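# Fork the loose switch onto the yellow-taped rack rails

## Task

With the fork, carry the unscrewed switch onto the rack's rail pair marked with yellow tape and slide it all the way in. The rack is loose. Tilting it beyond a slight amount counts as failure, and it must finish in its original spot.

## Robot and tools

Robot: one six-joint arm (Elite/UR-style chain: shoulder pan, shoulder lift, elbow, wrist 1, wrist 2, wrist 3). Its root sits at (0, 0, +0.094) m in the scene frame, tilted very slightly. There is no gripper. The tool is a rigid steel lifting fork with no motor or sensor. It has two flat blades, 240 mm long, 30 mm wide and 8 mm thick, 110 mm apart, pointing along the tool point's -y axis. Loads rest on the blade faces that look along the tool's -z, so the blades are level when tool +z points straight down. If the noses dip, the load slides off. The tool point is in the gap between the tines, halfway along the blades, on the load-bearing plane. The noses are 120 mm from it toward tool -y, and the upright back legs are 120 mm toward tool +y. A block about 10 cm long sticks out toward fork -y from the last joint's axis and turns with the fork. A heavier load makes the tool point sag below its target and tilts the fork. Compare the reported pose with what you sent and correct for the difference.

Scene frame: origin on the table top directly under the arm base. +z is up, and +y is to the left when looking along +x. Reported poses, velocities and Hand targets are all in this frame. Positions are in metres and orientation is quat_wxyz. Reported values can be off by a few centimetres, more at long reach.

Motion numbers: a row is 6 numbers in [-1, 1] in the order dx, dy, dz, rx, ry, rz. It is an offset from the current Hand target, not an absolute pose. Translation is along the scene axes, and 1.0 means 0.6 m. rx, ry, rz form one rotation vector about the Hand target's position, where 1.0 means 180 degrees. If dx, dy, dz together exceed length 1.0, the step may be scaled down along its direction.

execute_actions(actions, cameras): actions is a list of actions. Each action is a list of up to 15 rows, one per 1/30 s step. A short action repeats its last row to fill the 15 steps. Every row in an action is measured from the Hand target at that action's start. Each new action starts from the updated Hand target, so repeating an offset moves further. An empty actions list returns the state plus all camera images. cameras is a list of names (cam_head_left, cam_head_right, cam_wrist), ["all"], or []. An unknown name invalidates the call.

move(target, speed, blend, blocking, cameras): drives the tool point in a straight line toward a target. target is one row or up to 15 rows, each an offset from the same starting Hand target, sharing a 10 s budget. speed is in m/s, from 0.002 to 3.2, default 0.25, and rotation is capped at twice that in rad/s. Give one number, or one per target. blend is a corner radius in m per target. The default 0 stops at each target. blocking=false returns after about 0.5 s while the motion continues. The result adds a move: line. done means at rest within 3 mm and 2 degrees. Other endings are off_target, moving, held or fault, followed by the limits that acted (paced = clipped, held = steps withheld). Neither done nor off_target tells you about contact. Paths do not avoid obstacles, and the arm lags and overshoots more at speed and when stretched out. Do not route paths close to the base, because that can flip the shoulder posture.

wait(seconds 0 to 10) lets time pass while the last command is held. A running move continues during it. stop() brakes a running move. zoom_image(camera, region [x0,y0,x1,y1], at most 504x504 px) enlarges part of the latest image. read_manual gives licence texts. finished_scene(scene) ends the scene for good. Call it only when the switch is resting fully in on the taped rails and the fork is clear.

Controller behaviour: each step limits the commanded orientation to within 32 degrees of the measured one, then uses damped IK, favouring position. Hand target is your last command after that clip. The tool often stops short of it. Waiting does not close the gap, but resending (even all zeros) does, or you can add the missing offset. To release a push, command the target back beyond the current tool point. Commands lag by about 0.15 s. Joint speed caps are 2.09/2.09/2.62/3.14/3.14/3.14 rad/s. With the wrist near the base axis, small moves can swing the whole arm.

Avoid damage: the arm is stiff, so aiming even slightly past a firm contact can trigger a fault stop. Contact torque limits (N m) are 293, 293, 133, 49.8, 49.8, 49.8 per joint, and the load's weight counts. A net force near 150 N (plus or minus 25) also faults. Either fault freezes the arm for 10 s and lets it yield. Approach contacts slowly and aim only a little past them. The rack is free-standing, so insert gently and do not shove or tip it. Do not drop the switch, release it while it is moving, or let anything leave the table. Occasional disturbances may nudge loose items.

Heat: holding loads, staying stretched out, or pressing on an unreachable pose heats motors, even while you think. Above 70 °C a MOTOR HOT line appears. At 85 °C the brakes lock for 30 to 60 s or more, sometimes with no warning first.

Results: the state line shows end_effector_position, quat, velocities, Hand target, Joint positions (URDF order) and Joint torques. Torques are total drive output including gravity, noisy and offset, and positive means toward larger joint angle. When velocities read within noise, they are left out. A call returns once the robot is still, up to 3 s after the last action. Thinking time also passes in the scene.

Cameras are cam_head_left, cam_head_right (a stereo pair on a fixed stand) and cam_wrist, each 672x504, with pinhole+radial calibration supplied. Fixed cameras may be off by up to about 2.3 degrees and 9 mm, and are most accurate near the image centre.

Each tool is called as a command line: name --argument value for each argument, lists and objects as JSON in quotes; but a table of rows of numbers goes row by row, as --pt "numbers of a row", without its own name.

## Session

execute_actions --actions '[]'

zoom_image --camera "cam_head_left" --region '[280, 70, 480, 270]'

zoom_image --camera "cam_head_right" --region '[280, 70, 480, 270]'

Scene clock: 0.00 s.
end_effector_position=(+0.3721, -0.1179, +0.2683) end_effector_quat_wxyz=(-0.171, +0.978, -0.115, +0.012)
Joint positions: [1.982 -1.736 2.436 -1.964 -1.402 0.575]
Joint velocities: within noise
Joint torques (N m): no reading
Hand target: +0.3721, -0.1179, +0.2683; -0.171, +0.978, -0.115, +0.012
camera_calibration:
cam_wrist: T_world_to_cam=[[0.971635, -0.232132, -0.0451733, -0.367249], [-0.231942, -0.972683, 0.00947392, -0.159603], [-0.0461385, 0.00127239, -0.998934, 0.379723], [0, 0, 0, 1]] pos_world=[0.337333, -0.240977, 0.364241]

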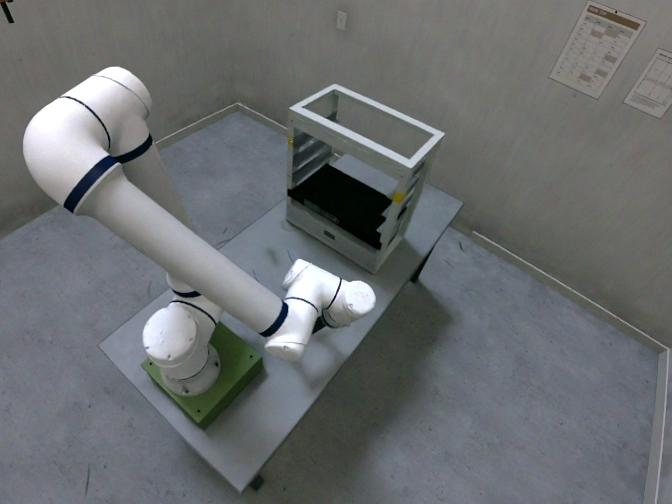

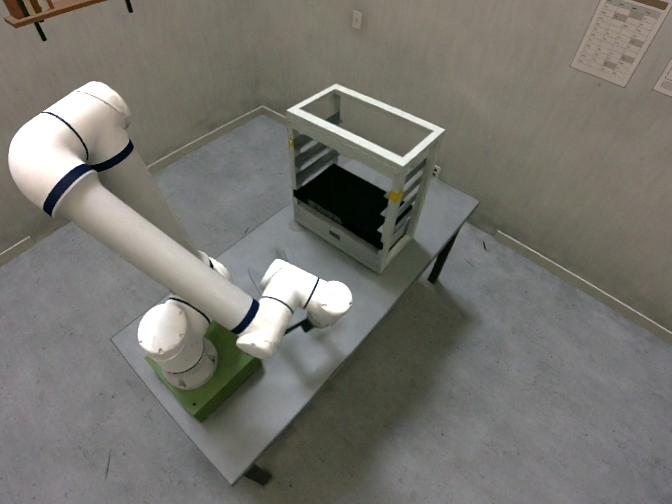

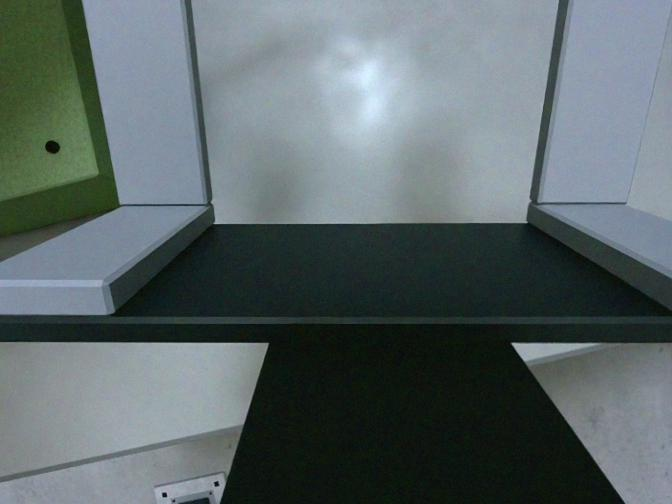

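Scaled by 2.520.

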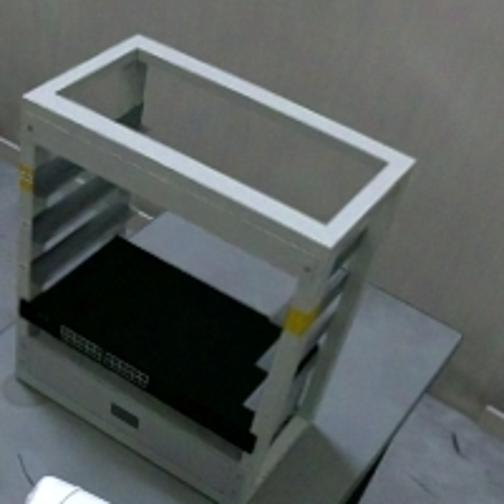

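Scaled by 2.520.

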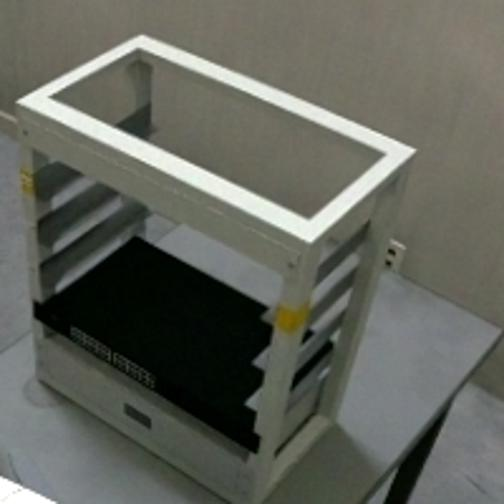

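move --pt "0.3132 0.3965 0.5528 -0.0775 0.0893 -0.4209" --pt "0.2882 0.3965 0.4362 0.2558 -0.3307 -0.3714" --speed 0.45 --blend '[0.05, 0]' --cameras '["cam_wrist", "cam_head_left"]'

zoom_image --camera "cam_wrist" --region '[200, 0, 368, 210]'

zoom_image --camera "cam_wrist" --region '[368, 0, 560, 210]'

Scene clock: 35.80 s.
end_effector_position=(+0.5435, +0.1212, +0.5472) end_effector_quat_wxyz=(-0.381, +0.609, -0.589, +0.369)
Joint positions: [2.827 -2.12 2.836 -3.359 -1.218 2.962]
Joint torques (N m): [9.88 -9.43 -86.23 -8.25 -0.95 -2.35]
Hand target: +0.5435, +0.1212, +0.5472; -0.381, +0.609, -0.589, +0.369 (not the last commanded pose)
Off the commanded pose: 0.017 m, 26 deg.
led back after a hold: the arm was led back toward your command in small steps, so it may still be short of it.
move: held (a check stopped the path); path passed 1 of 2 targets; limits=held
pose unreachable: on one or more control steps of this call, first in action 0 (counted from 0), an arm could not follow its commanded pose, so it was not sent that pose on those steps. It may still have moved: this result reports where it is.
cause: moving toward the commanded pose would bring two parts of the arm too close to each other (joints 3 (elbow) and 4 (wrist 1) lie between them).
camera_calibration:
cam_wrist: T_world_to_cam=[[0.0512116, -0.998434, -0.0225226, 0.114997], [-0.721561, -0.0213997, -0.69202, 0.644807], [0.690454, 0.0516909, -0.721527, 0.107658], [0, 0, 0, 1]] pos_world=[0.385046, 0.123051, 0.526487]
Images, in order (width x height): cam_head_left 672x504, cam_wrist 672x504.

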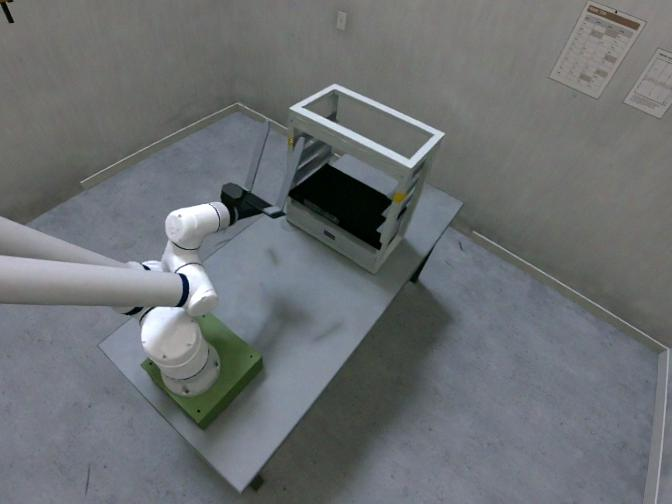

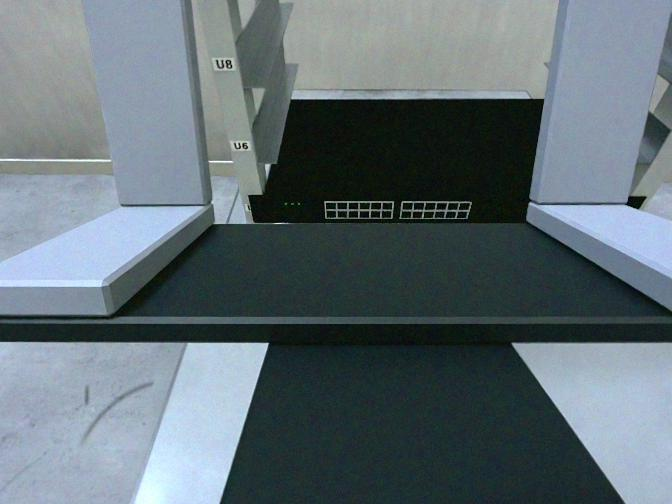

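Scaled by 2.400.

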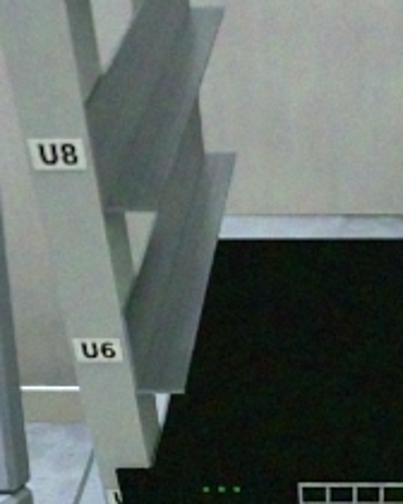

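Scaled by 2.400.

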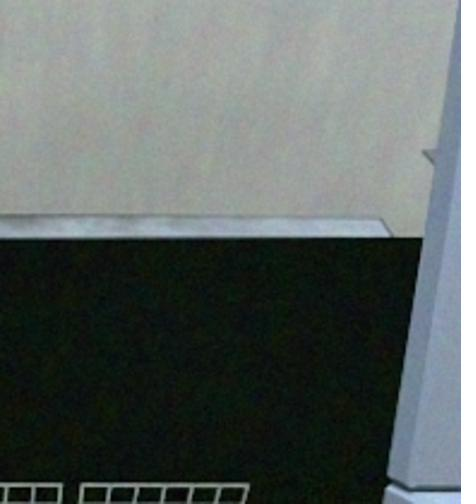

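zoom_image --camera "cam_head_left" --region '[280, 170, 400, 280]'

zoom_image --camera "cam_wrist" --region '[200, 180, 300, 224]'

Scaled by 4.200.

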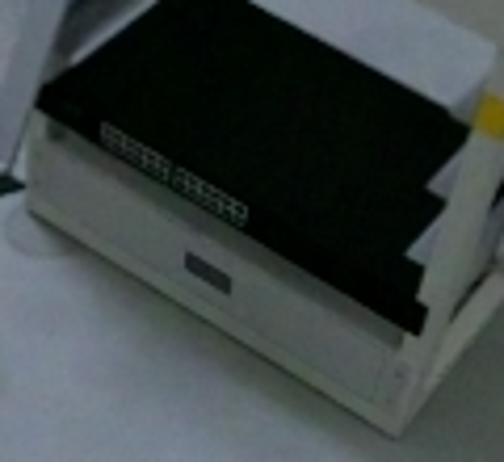

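Scaled by 5.040.

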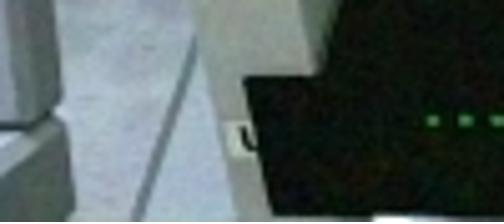

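move --pt "0.0608 -0.1187 0.3213 -0.0094 0.356 -0.0036" --pt "0.5942 -0.182 0.288 -0.0094 0.356 -0.0036" --speed 0.45 --blend '[0.05, 0]' --cameras '["all"]'

zoom_image --camera "cam_wrist" --region '[0, 40, 200, 220]'

zoom_image --camera "cam_wrist" --region '[472, 40, 672, 220]'

zoom_image --camera "cam_wrist" --region '[190, 0, 560, 240]'

Scene clock: 78.33 s.
end_effector_position=(+0.8999, +0.0120, +0.7200) end_effector_quat_wxyz=(+0.000, +0.714, -0.700, +0.000)
Joint positions: [2.957 -1.467 1.275 -1.364 -1.568 2.889]
Joint torques (N m): [9.88 -64.56 -100.97 -5.3 -1.81 3.54]
Hand target: +0.9000, +0.0120, +0.7200; +0.000, +0.714, -0.700, +0.000
Off the commanded pose: 0.000 m, 0 deg.
move: done
camera_calibration:
cam_wrist: T_world_to_cam=[[0.00784878, -0.999617, -0.0265338, 0.0335574], [-0.937643, -0.0165784, 0.347205, 0.465359], [-0.347512, 0.0221541, -0.937414, 1.08176], [0, 0, 0, 1]] pos_world=[0.812001, 0.0172941, 0.853369]

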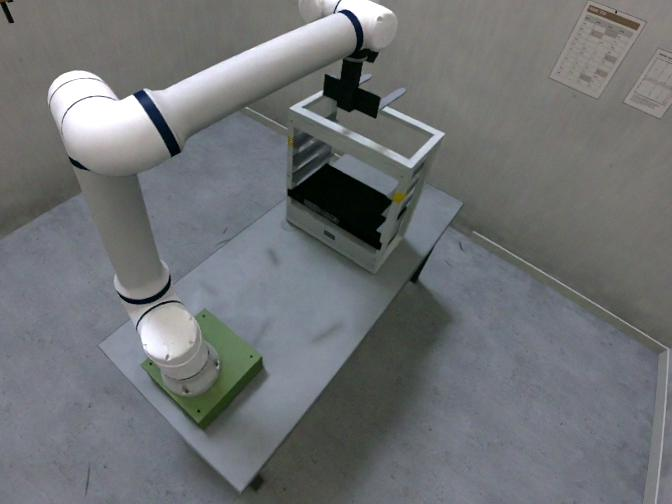

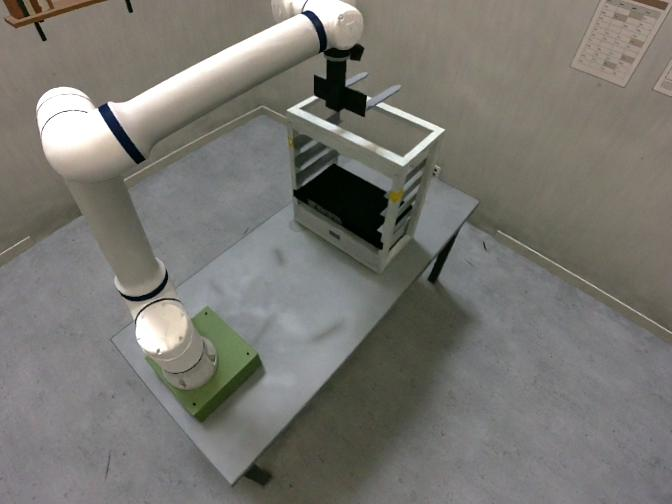

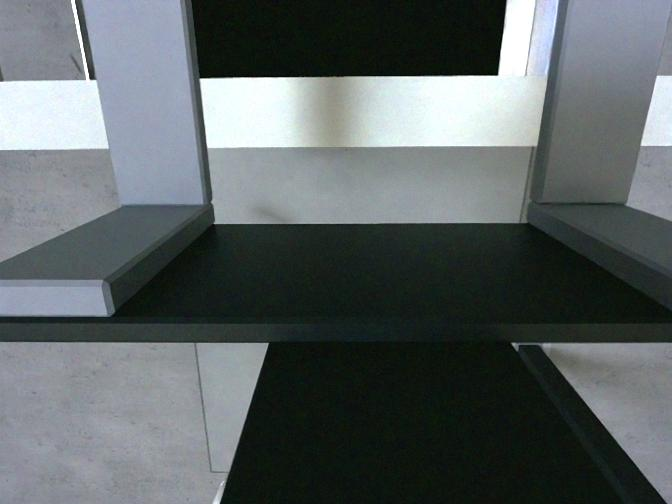

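Scaled by 2.520.

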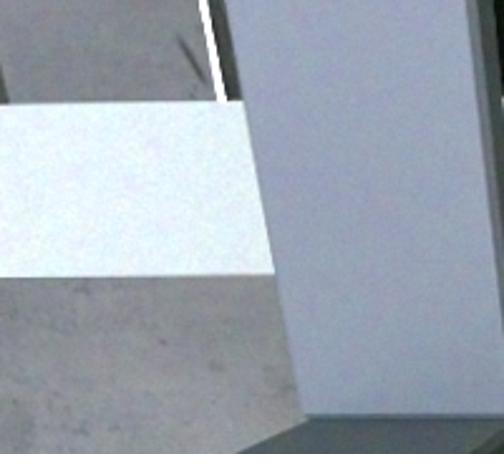

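Scaled by 2.520.

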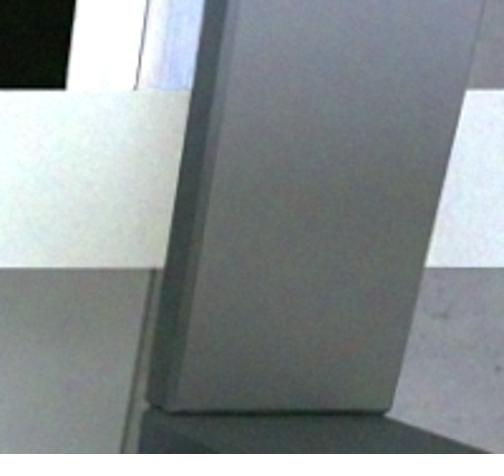

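Scaled by 1.362.

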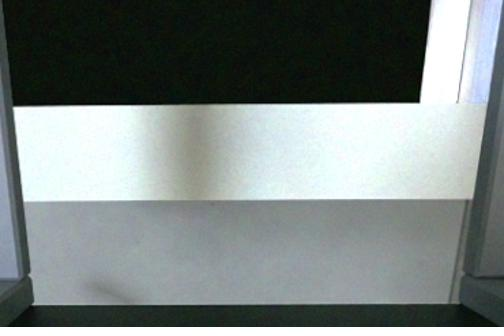

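move --pt "-0.5667 -0.0055 -0.0333 0 0 0" --pt "-0.5667 -0.0055 -0.7 0 0 0" --speed 0.5 --blend '[0.04, 0]'

move --target '[0, 0, -0.2333, 0, 0, 0]' --speed 0.3 --cameras '["all"]'

zoom_image --camera "cam_head_left" --region '[260, 140, 420, 290]'

zoom_image --camera "cam_head_right" --region '[260, 140, 420, 290]'

Scene clock: 115.33 s.
end_effector_position=(+0.5600, +0.0087, +0.3001) end_effector_quat_wxyz=(+0.000, +0.714, -0.700, +0.000)
Joint positions: [2.754 -1.989 2.455 -2.021 -1.571 2.687]
Joint torques (N m): [9.85 -0.61 -69.37 -9.96 2.22 3.45]
Hand target: +0.5600, +0.0087, +0.3000; +0.000, +0.714, -0.700, +0.000
Off the commanded pose: 0.000 m, 0 deg.
move: done

Scene clock: 116.67 s.
end_effector_position=(+0.5600, +0.0087, +0.1601) end_effector_quat_wxyz=(+0.000, +0.714, -0.700, +0.000)
Joint positions: [2.755 -1.743 2.624 -2.436 -1.571 2.687]
Joint torques (N m): [9.81 -11.94 -49.5 -10.42 1.98 3.48]
Hand target: +0.5600, +0.0087, +0.1600; +0.000, +0.714, -0.700, +0.000
Off the commanded pose: 0.000 m, 0 deg.
move: done
camera_calibration:
cam_wrist: T_world_to_cam=[[0.00784493, -0.999617, -0.0265352, 0.0180724], [-0.937598, -0.0165781, 0.347325, 0.340944], [-0.347632, 0.0221546, -0.937369, 0.438896], [0, 0, 0, 1]] pos_world=[0.472101, 0.0139941, 0.293469]

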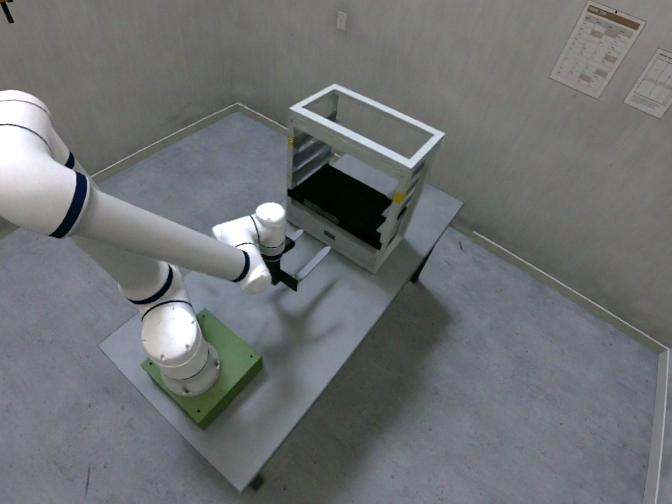

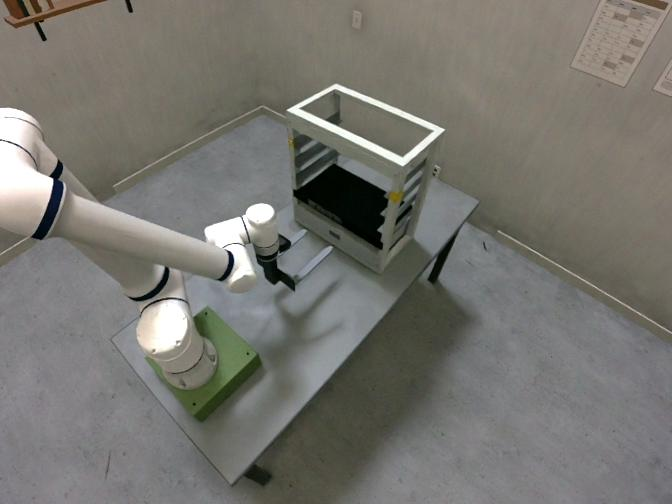

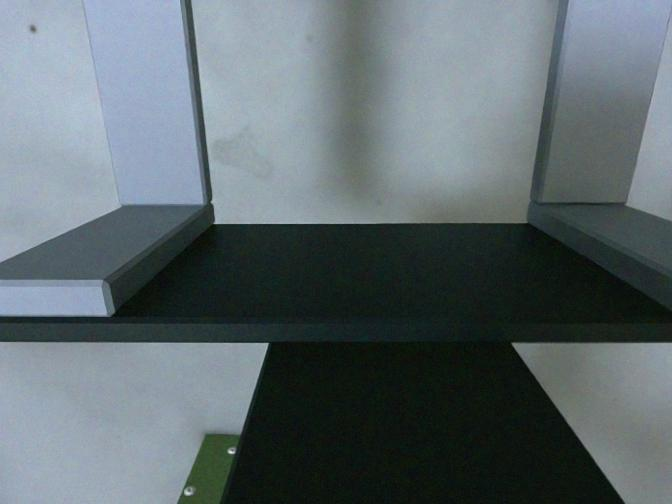

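Scaled by 3.150.

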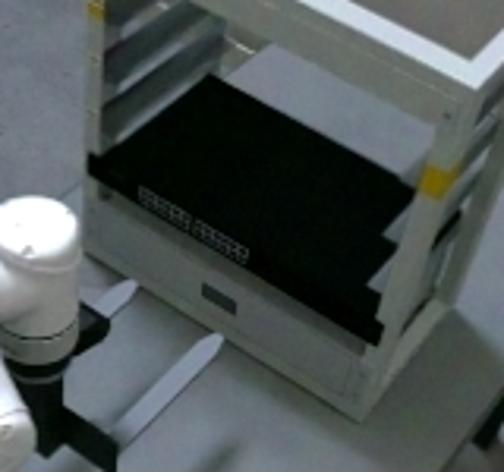

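Scaled by 3.150.

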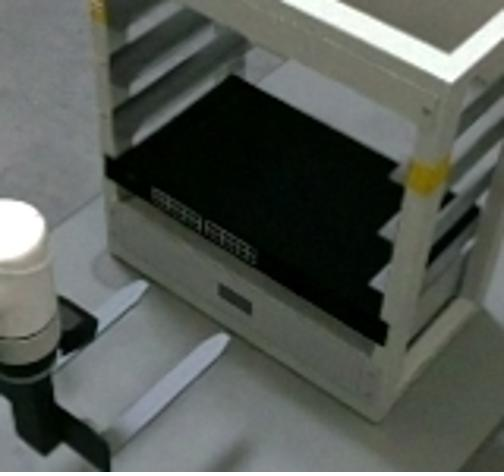

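move --target '[0.2413, 0.0052, 0, 0, 0, 0]' --speed 0.25 --cameras '["cam_head_left", "cam_head_right"]'

zoom_image --camera "cam_head_left" --region '[280, 170, 400, 280]'

zoom_image --camera "cam_head_right" --region '[280, 170, 400, 280]'

Scene clock: 128.80 s.
end_effector_position=(+0.7046, +0.0118, +0.1601) end_effector_quat_wxyz=(+0.000, +0.714, -0.700, +0.000)
Joint positions: [2.877 -1.473 2.376 -2.459 -1.569 2.81]
Joint torques (N m): [9.3 -40.96 -72.53 -5.55 -1.69 3.4]
Hand target: +0.7048, +0.0118, +0.1600; +0.000, +0.714, -0.700, +0.000
Off the commanded pose: 0.000 m, 0 deg.
move: done
Images, in order (width x height): cam_head_left 672x504, cam_head_right 672x504.

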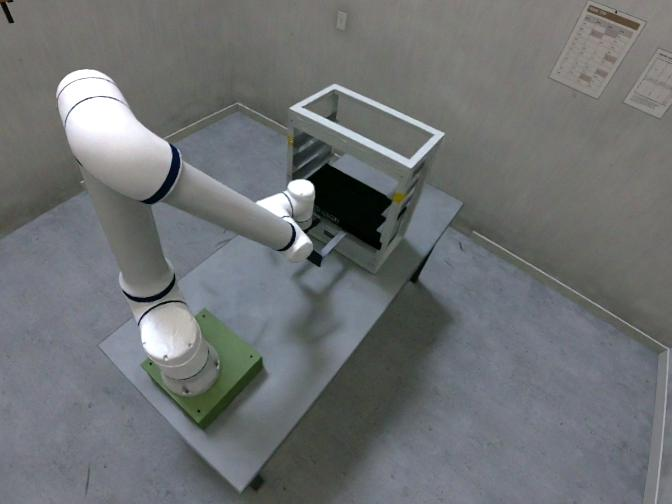

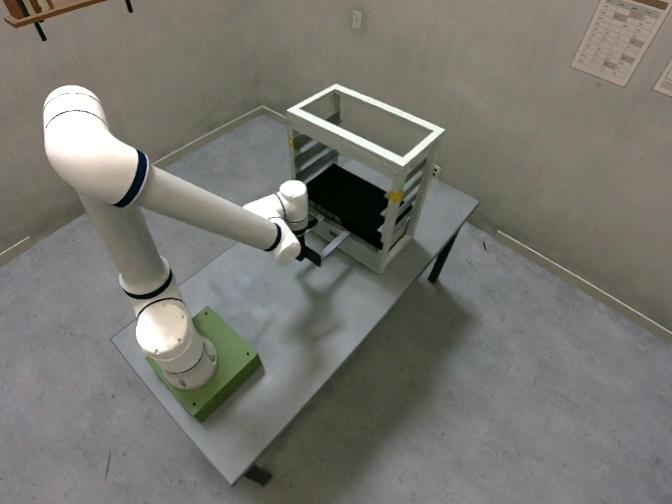

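Scaled by 4.200.

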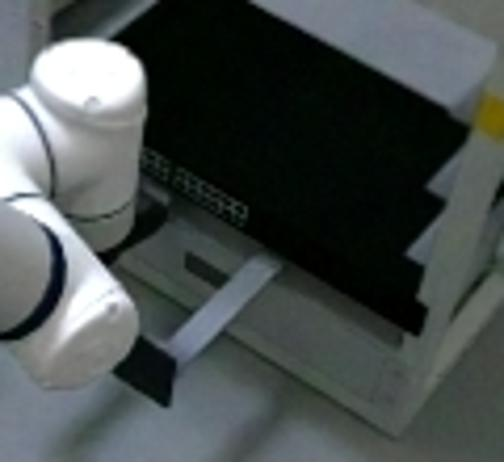

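Scaled by 4.200.

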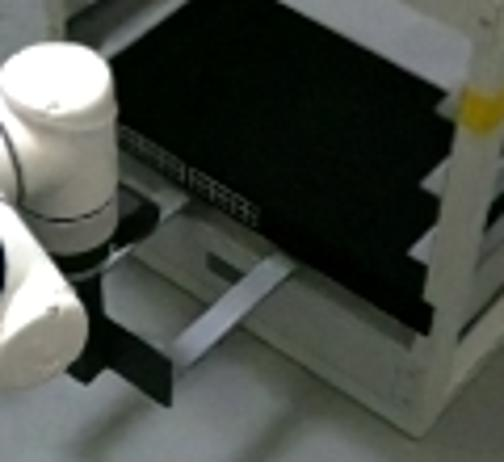

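move --pt "0.2033 0.0043 0 0 0 0" --pt "0.2033 0.0043 0.0133 0 0 0" --speed '[0.2, 0.03]'

move --target '[0, 0, 0.0067, 0, 0, 0]' --speed 0.02

move --target '[0, 0, 0.0067, 0, 0, 0]' --speed 0.02

Scene clock: 135.23 s.
end_effector_position=(+0.8268, +0.0144, +0.1678) end_effector_quat_wxyz=(+0.000, +0.714, -0.700, +0.000)
Joint positions: [2.938 -1.309 2.147 -2.393 -1.568 2.871]
Joint torques (N m): [8.38 -91.99 -76.87 -5.48 -1.8 3.45]
Hand target: +0.8268, +0.0144, +0.1680; +0.000, +0.714, -0.700, +0.000
Off the commanded pose: 0.000 m, 0 deg.
move: done

Scene clock: 135.93 s.
end_effector_position=(+0.8268, +0.0144, +0.1719) end_effector_quat_wxyz=(+0.000, +0.714, -0.700, +0.000)
Joint positions: [2.938 -1.315 2.144 -2.385 -1.568 2.871]
Joint torques (N m): [3.43 -90.73 -77.19 -5.54 -1.45 2.43]
Hand target: +0.8268, +0.0144, +0.1720; +0.000, +0.714, -0.700, +0.000
Off the commanded pose: 0.000 m, 0 deg.
move: done

Scene clock: 136.63 s.
end_effector_position=(+0.8266, +0.0144, +0.1757) end_effector_quat_wxyz=(+0.000, +0.714, -0.700, +0.000)
Joint positions: [2.938 -1.32 2.142 -2.377 -1.568 2.871]
Joint torques (N m): [-8.07 -119.77 -103.53 -14.93 0.11 -0.2]
Hand target: +0.8268, +0.0144, +0.1761; +0.000, +0.714, -0.700, +0.000
Off the commanded pose: 0.000 m, 0 deg.
move: done

move --target '[0, 0, 0.0142, 0, 0, 0]' --speed 0.02

move --target '[-0.1666, -0.0035, 0, 0, 0, 0]' --speed 0.1 --cameras '["cam_head_left", "cam_head_right"]'

zoom_image --camera "cam_head_left" --region '[270, 150, 430, 290]'

zoom_image --camera "cam_head_right" --region '[270, 150, 430, 290]'

Scene clock: 142.87 s.
end_effector_position=(+0.8268, +0.0144, +0.1844) end_effector_quat_wxyz=(+0.000, +0.714, -0.700, +0.000)
Joint positions: [2.938 -1.332 2.136 -2.36 -1.568 2.87]
Joint torques (N m): [-15.69 -125.42 -114.56 -19.04 2.71 -1.78]
Hand target: +0.8268, +0.0144, +0.1846; +0.000, +0.714, -0.700, +0.000
Off the commanded pose: 0.000 m, 0 deg.
move: done

Scene clock: 144.40 s.
end_effector_position=(+0.7271, +0.0123, +0.1846) end_effector_quat_wxyz=(+0.000, +0.714, -0.700, +0.000)
Joint positions: [2.89 -1.48 2.318 -2.394 -1.569 2.823]
Joint torques (N m): [-21.24 -103.03 -87.64 -24.19 3.27 -2.2]
Hand target: +0.7268, +0.0123, +0.1846; +0.000, +0.714, -0.700, +0.000
Off the commanded pose: 0.000 m, 0 deg.
move: done
Images, in order (width x height): cam_head_left 672x504, cam_head_right 672x504.

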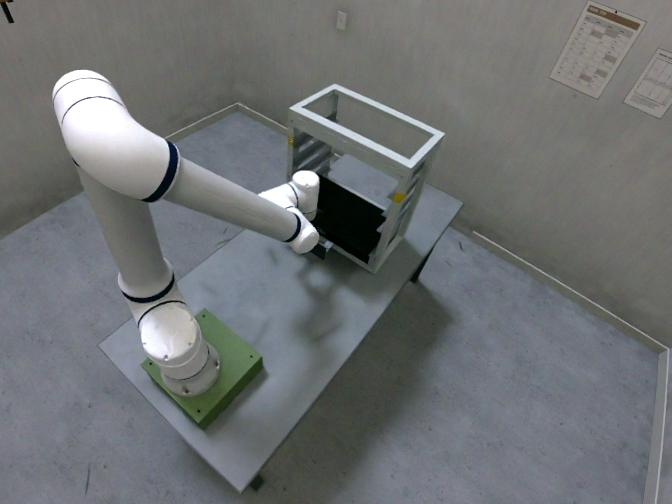

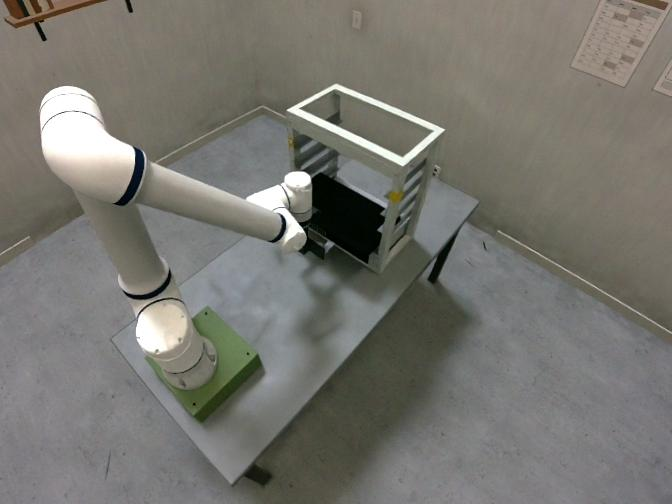

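Scaled by 3.150.

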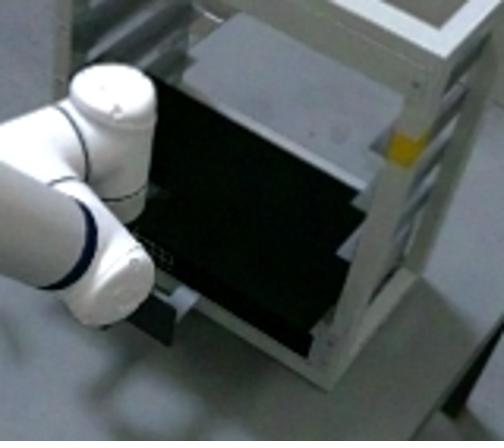

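Scaled by 3.150.

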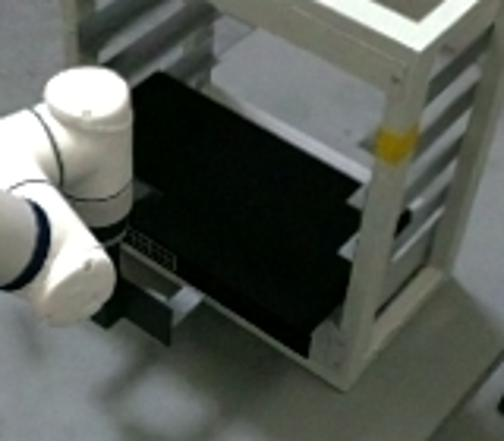

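move --target '[-0.3082, -0.0065, 0, 0, 0, 0]' --speed 0.12 --cameras '["cam_head_left", "cam_head_right"]'

zoom_image --camera "cam_head_left" --region '[250, 150, 420, 300]'

zoom_image --camera "cam_head_right" --region '[250, 150, 420, 300]'

Scene clock: 149.23 s.
end_effector_position=(+0.5420, +0.0084, +0.1845) end_effector_quat_wxyz=(+0.000, +0.714, -0.700, +0.000)
Joint positions: [2.733 -1.846 2.627 -2.336 -1.571 2.665]
Joint torques (N m): [-20.3 -55.54 -91.35 -18.63 5.71 -2.11]
Hand target: +0.5419, +0.0084, +0.1846; +0.000, +0.714, -0.700, +0.000
Off the commanded pose: 0.000 m, 0 deg.
move: done
Images, in order (width x height): cam_head_left 672x504, cam_head_right 672x504.

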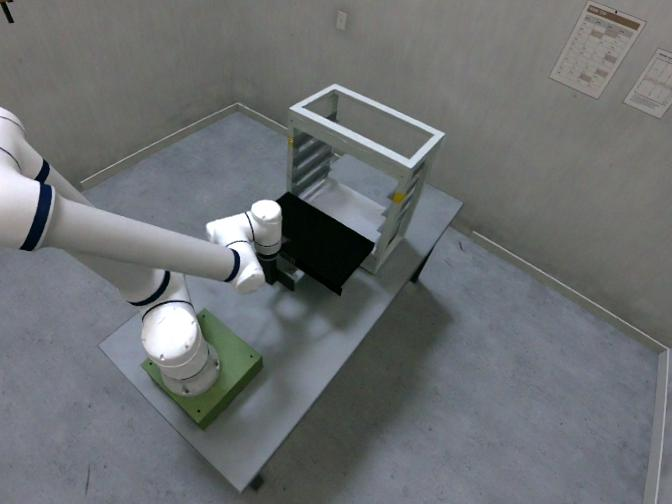

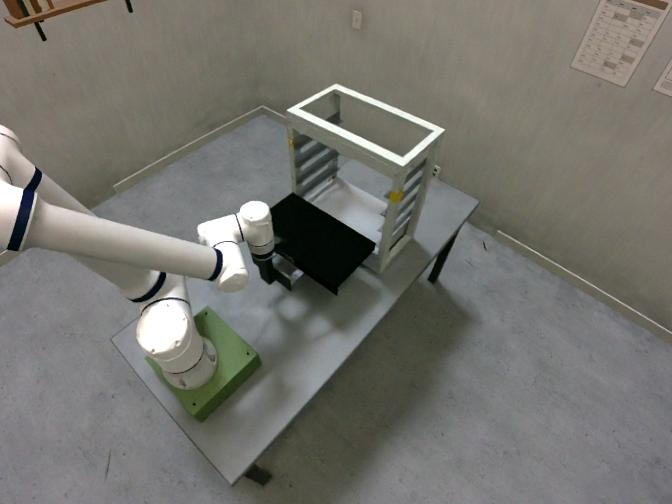

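Scaled by 2.965.

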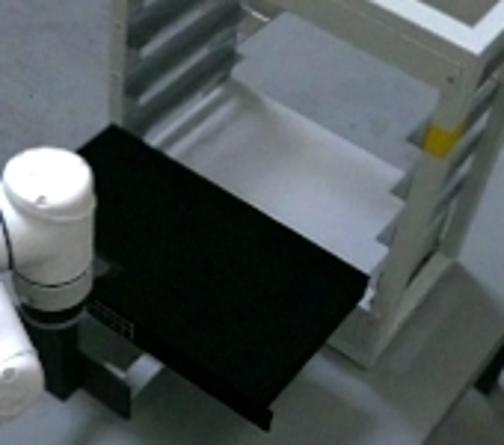

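Scaled by 2.965.

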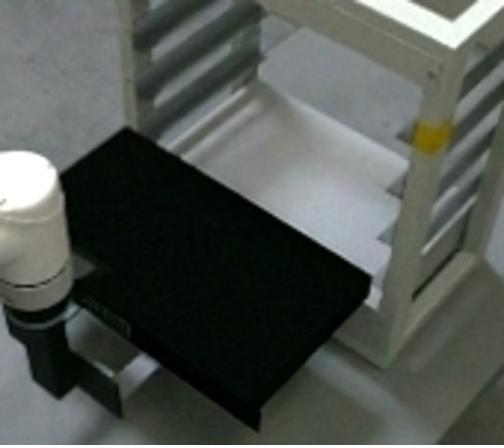

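move --target '[0, 0, 0.4445, 0, 0, 0]' --speed 0.2 --cameras '["cam_head_left", "cam_head_right"]'

zoom_image --camera "cam_head_left" --region '[260, 80, 430, 230]'

zoom_image --camera "cam_head_right" --region '[260, 80, 430, 230]'

Scene clock: 160.27 s.
end_effector_position=(+0.5419, +0.0084, +0.4511) end_effector_quat_wxyz=(+0.000, +0.714, -0.700, +0.000)
Joint positions: [2.732 -2.128 2.242 -1.67 -1.571 2.665]
Joint torques (N m): [-20.86 -44.55 -145.18 -18.6 2.14 -2.42]
Hand target: +0.5419, +0.0084, +0.4513; +0.000, +0.714, -0.700, +0.000
Off the commanded pose: 0.000 m, 0 deg.
move: done
Images, in order (width x height): cam_head_left 672x504, cam_head_right 672x504.

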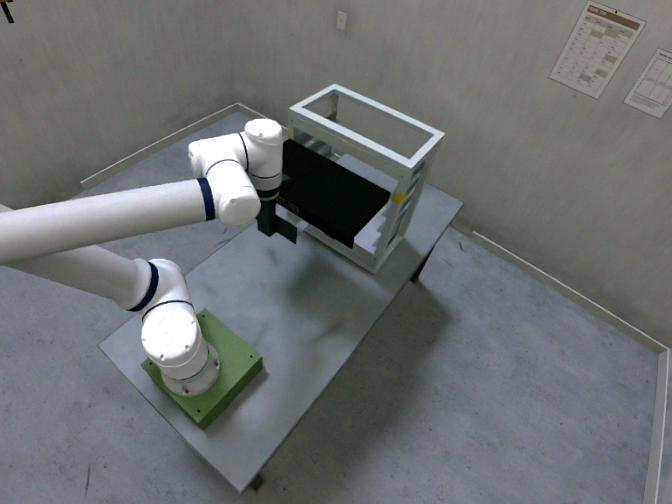

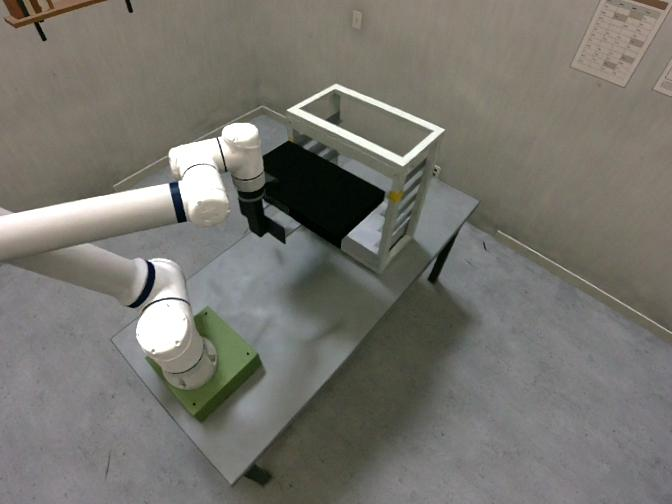

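Scaled by 2.965.

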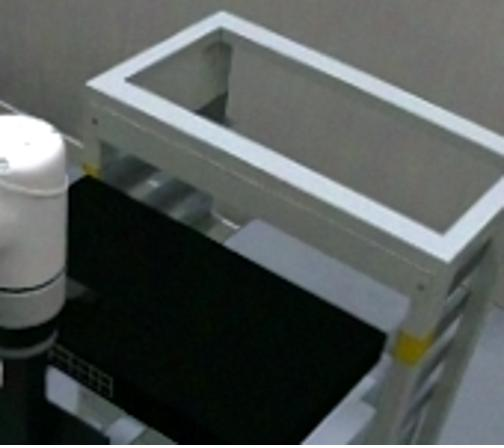

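Scaled by 2.965.

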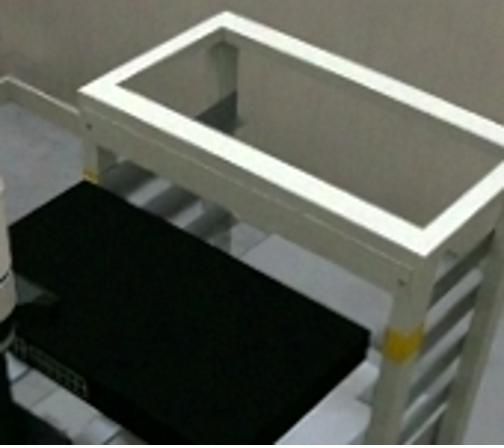

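move --target '[0.15, 0.0031, 0, 0, 0, 0]' --speed 0.12 --cameras '["cam_head_left", "cam_head_right"]'

zoom_image --camera "cam_head_left" --region '[260, 80, 430, 230]'

zoom_image --camera "cam_head_right" --region '[260, 80, 430, 230]'

Scene clock: 164.97 s.
end_effector_position=(+0.6317, +0.0102, +0.4513) end_effector_quat_wxyz=(+0.000, +0.714, -0.700, +0.000)
Joint positions: [2.824 -1.933 2.144 -1.766 -1.57 2.757]
Joint torques (N m): [9 -36.85 -144.79 -24.09 1.34 3.29]
Hand target: +0.6319, +0.0102, +0.4513; +0.000, +0.714, -0.700, +0.000
Off the commanded pose: 0.000 m, 0 deg.
move: done
Images, in order (width x height): cam_head_left 672x504, cam_head_right 672x504.

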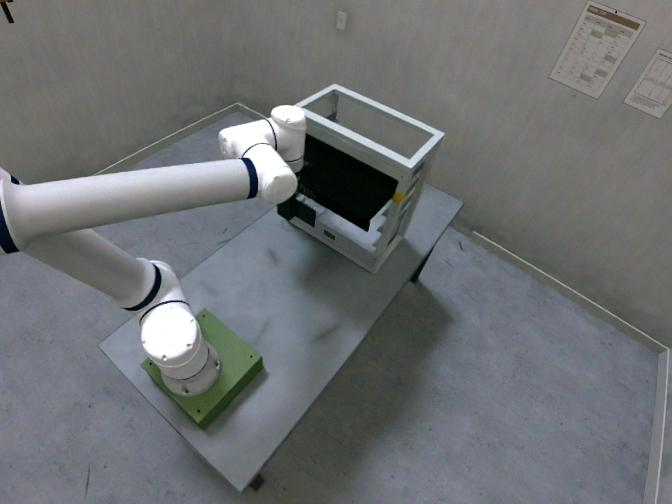

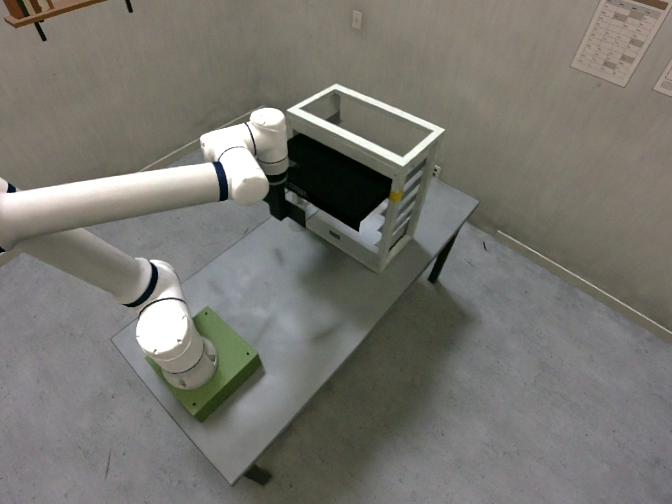

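Scaled by 2.965.

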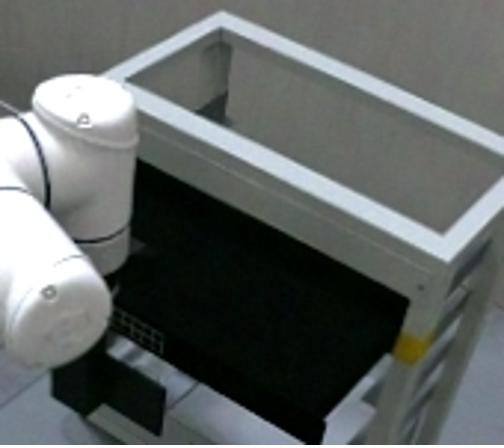

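Scaled by 2.965.

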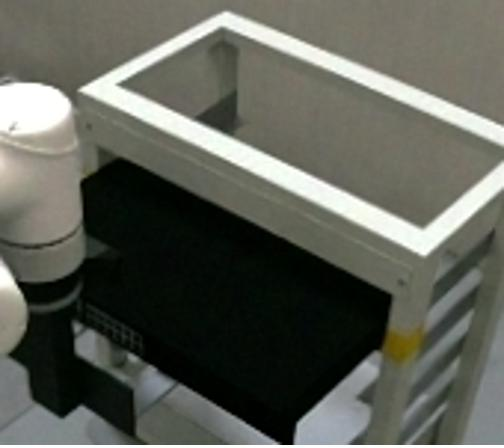

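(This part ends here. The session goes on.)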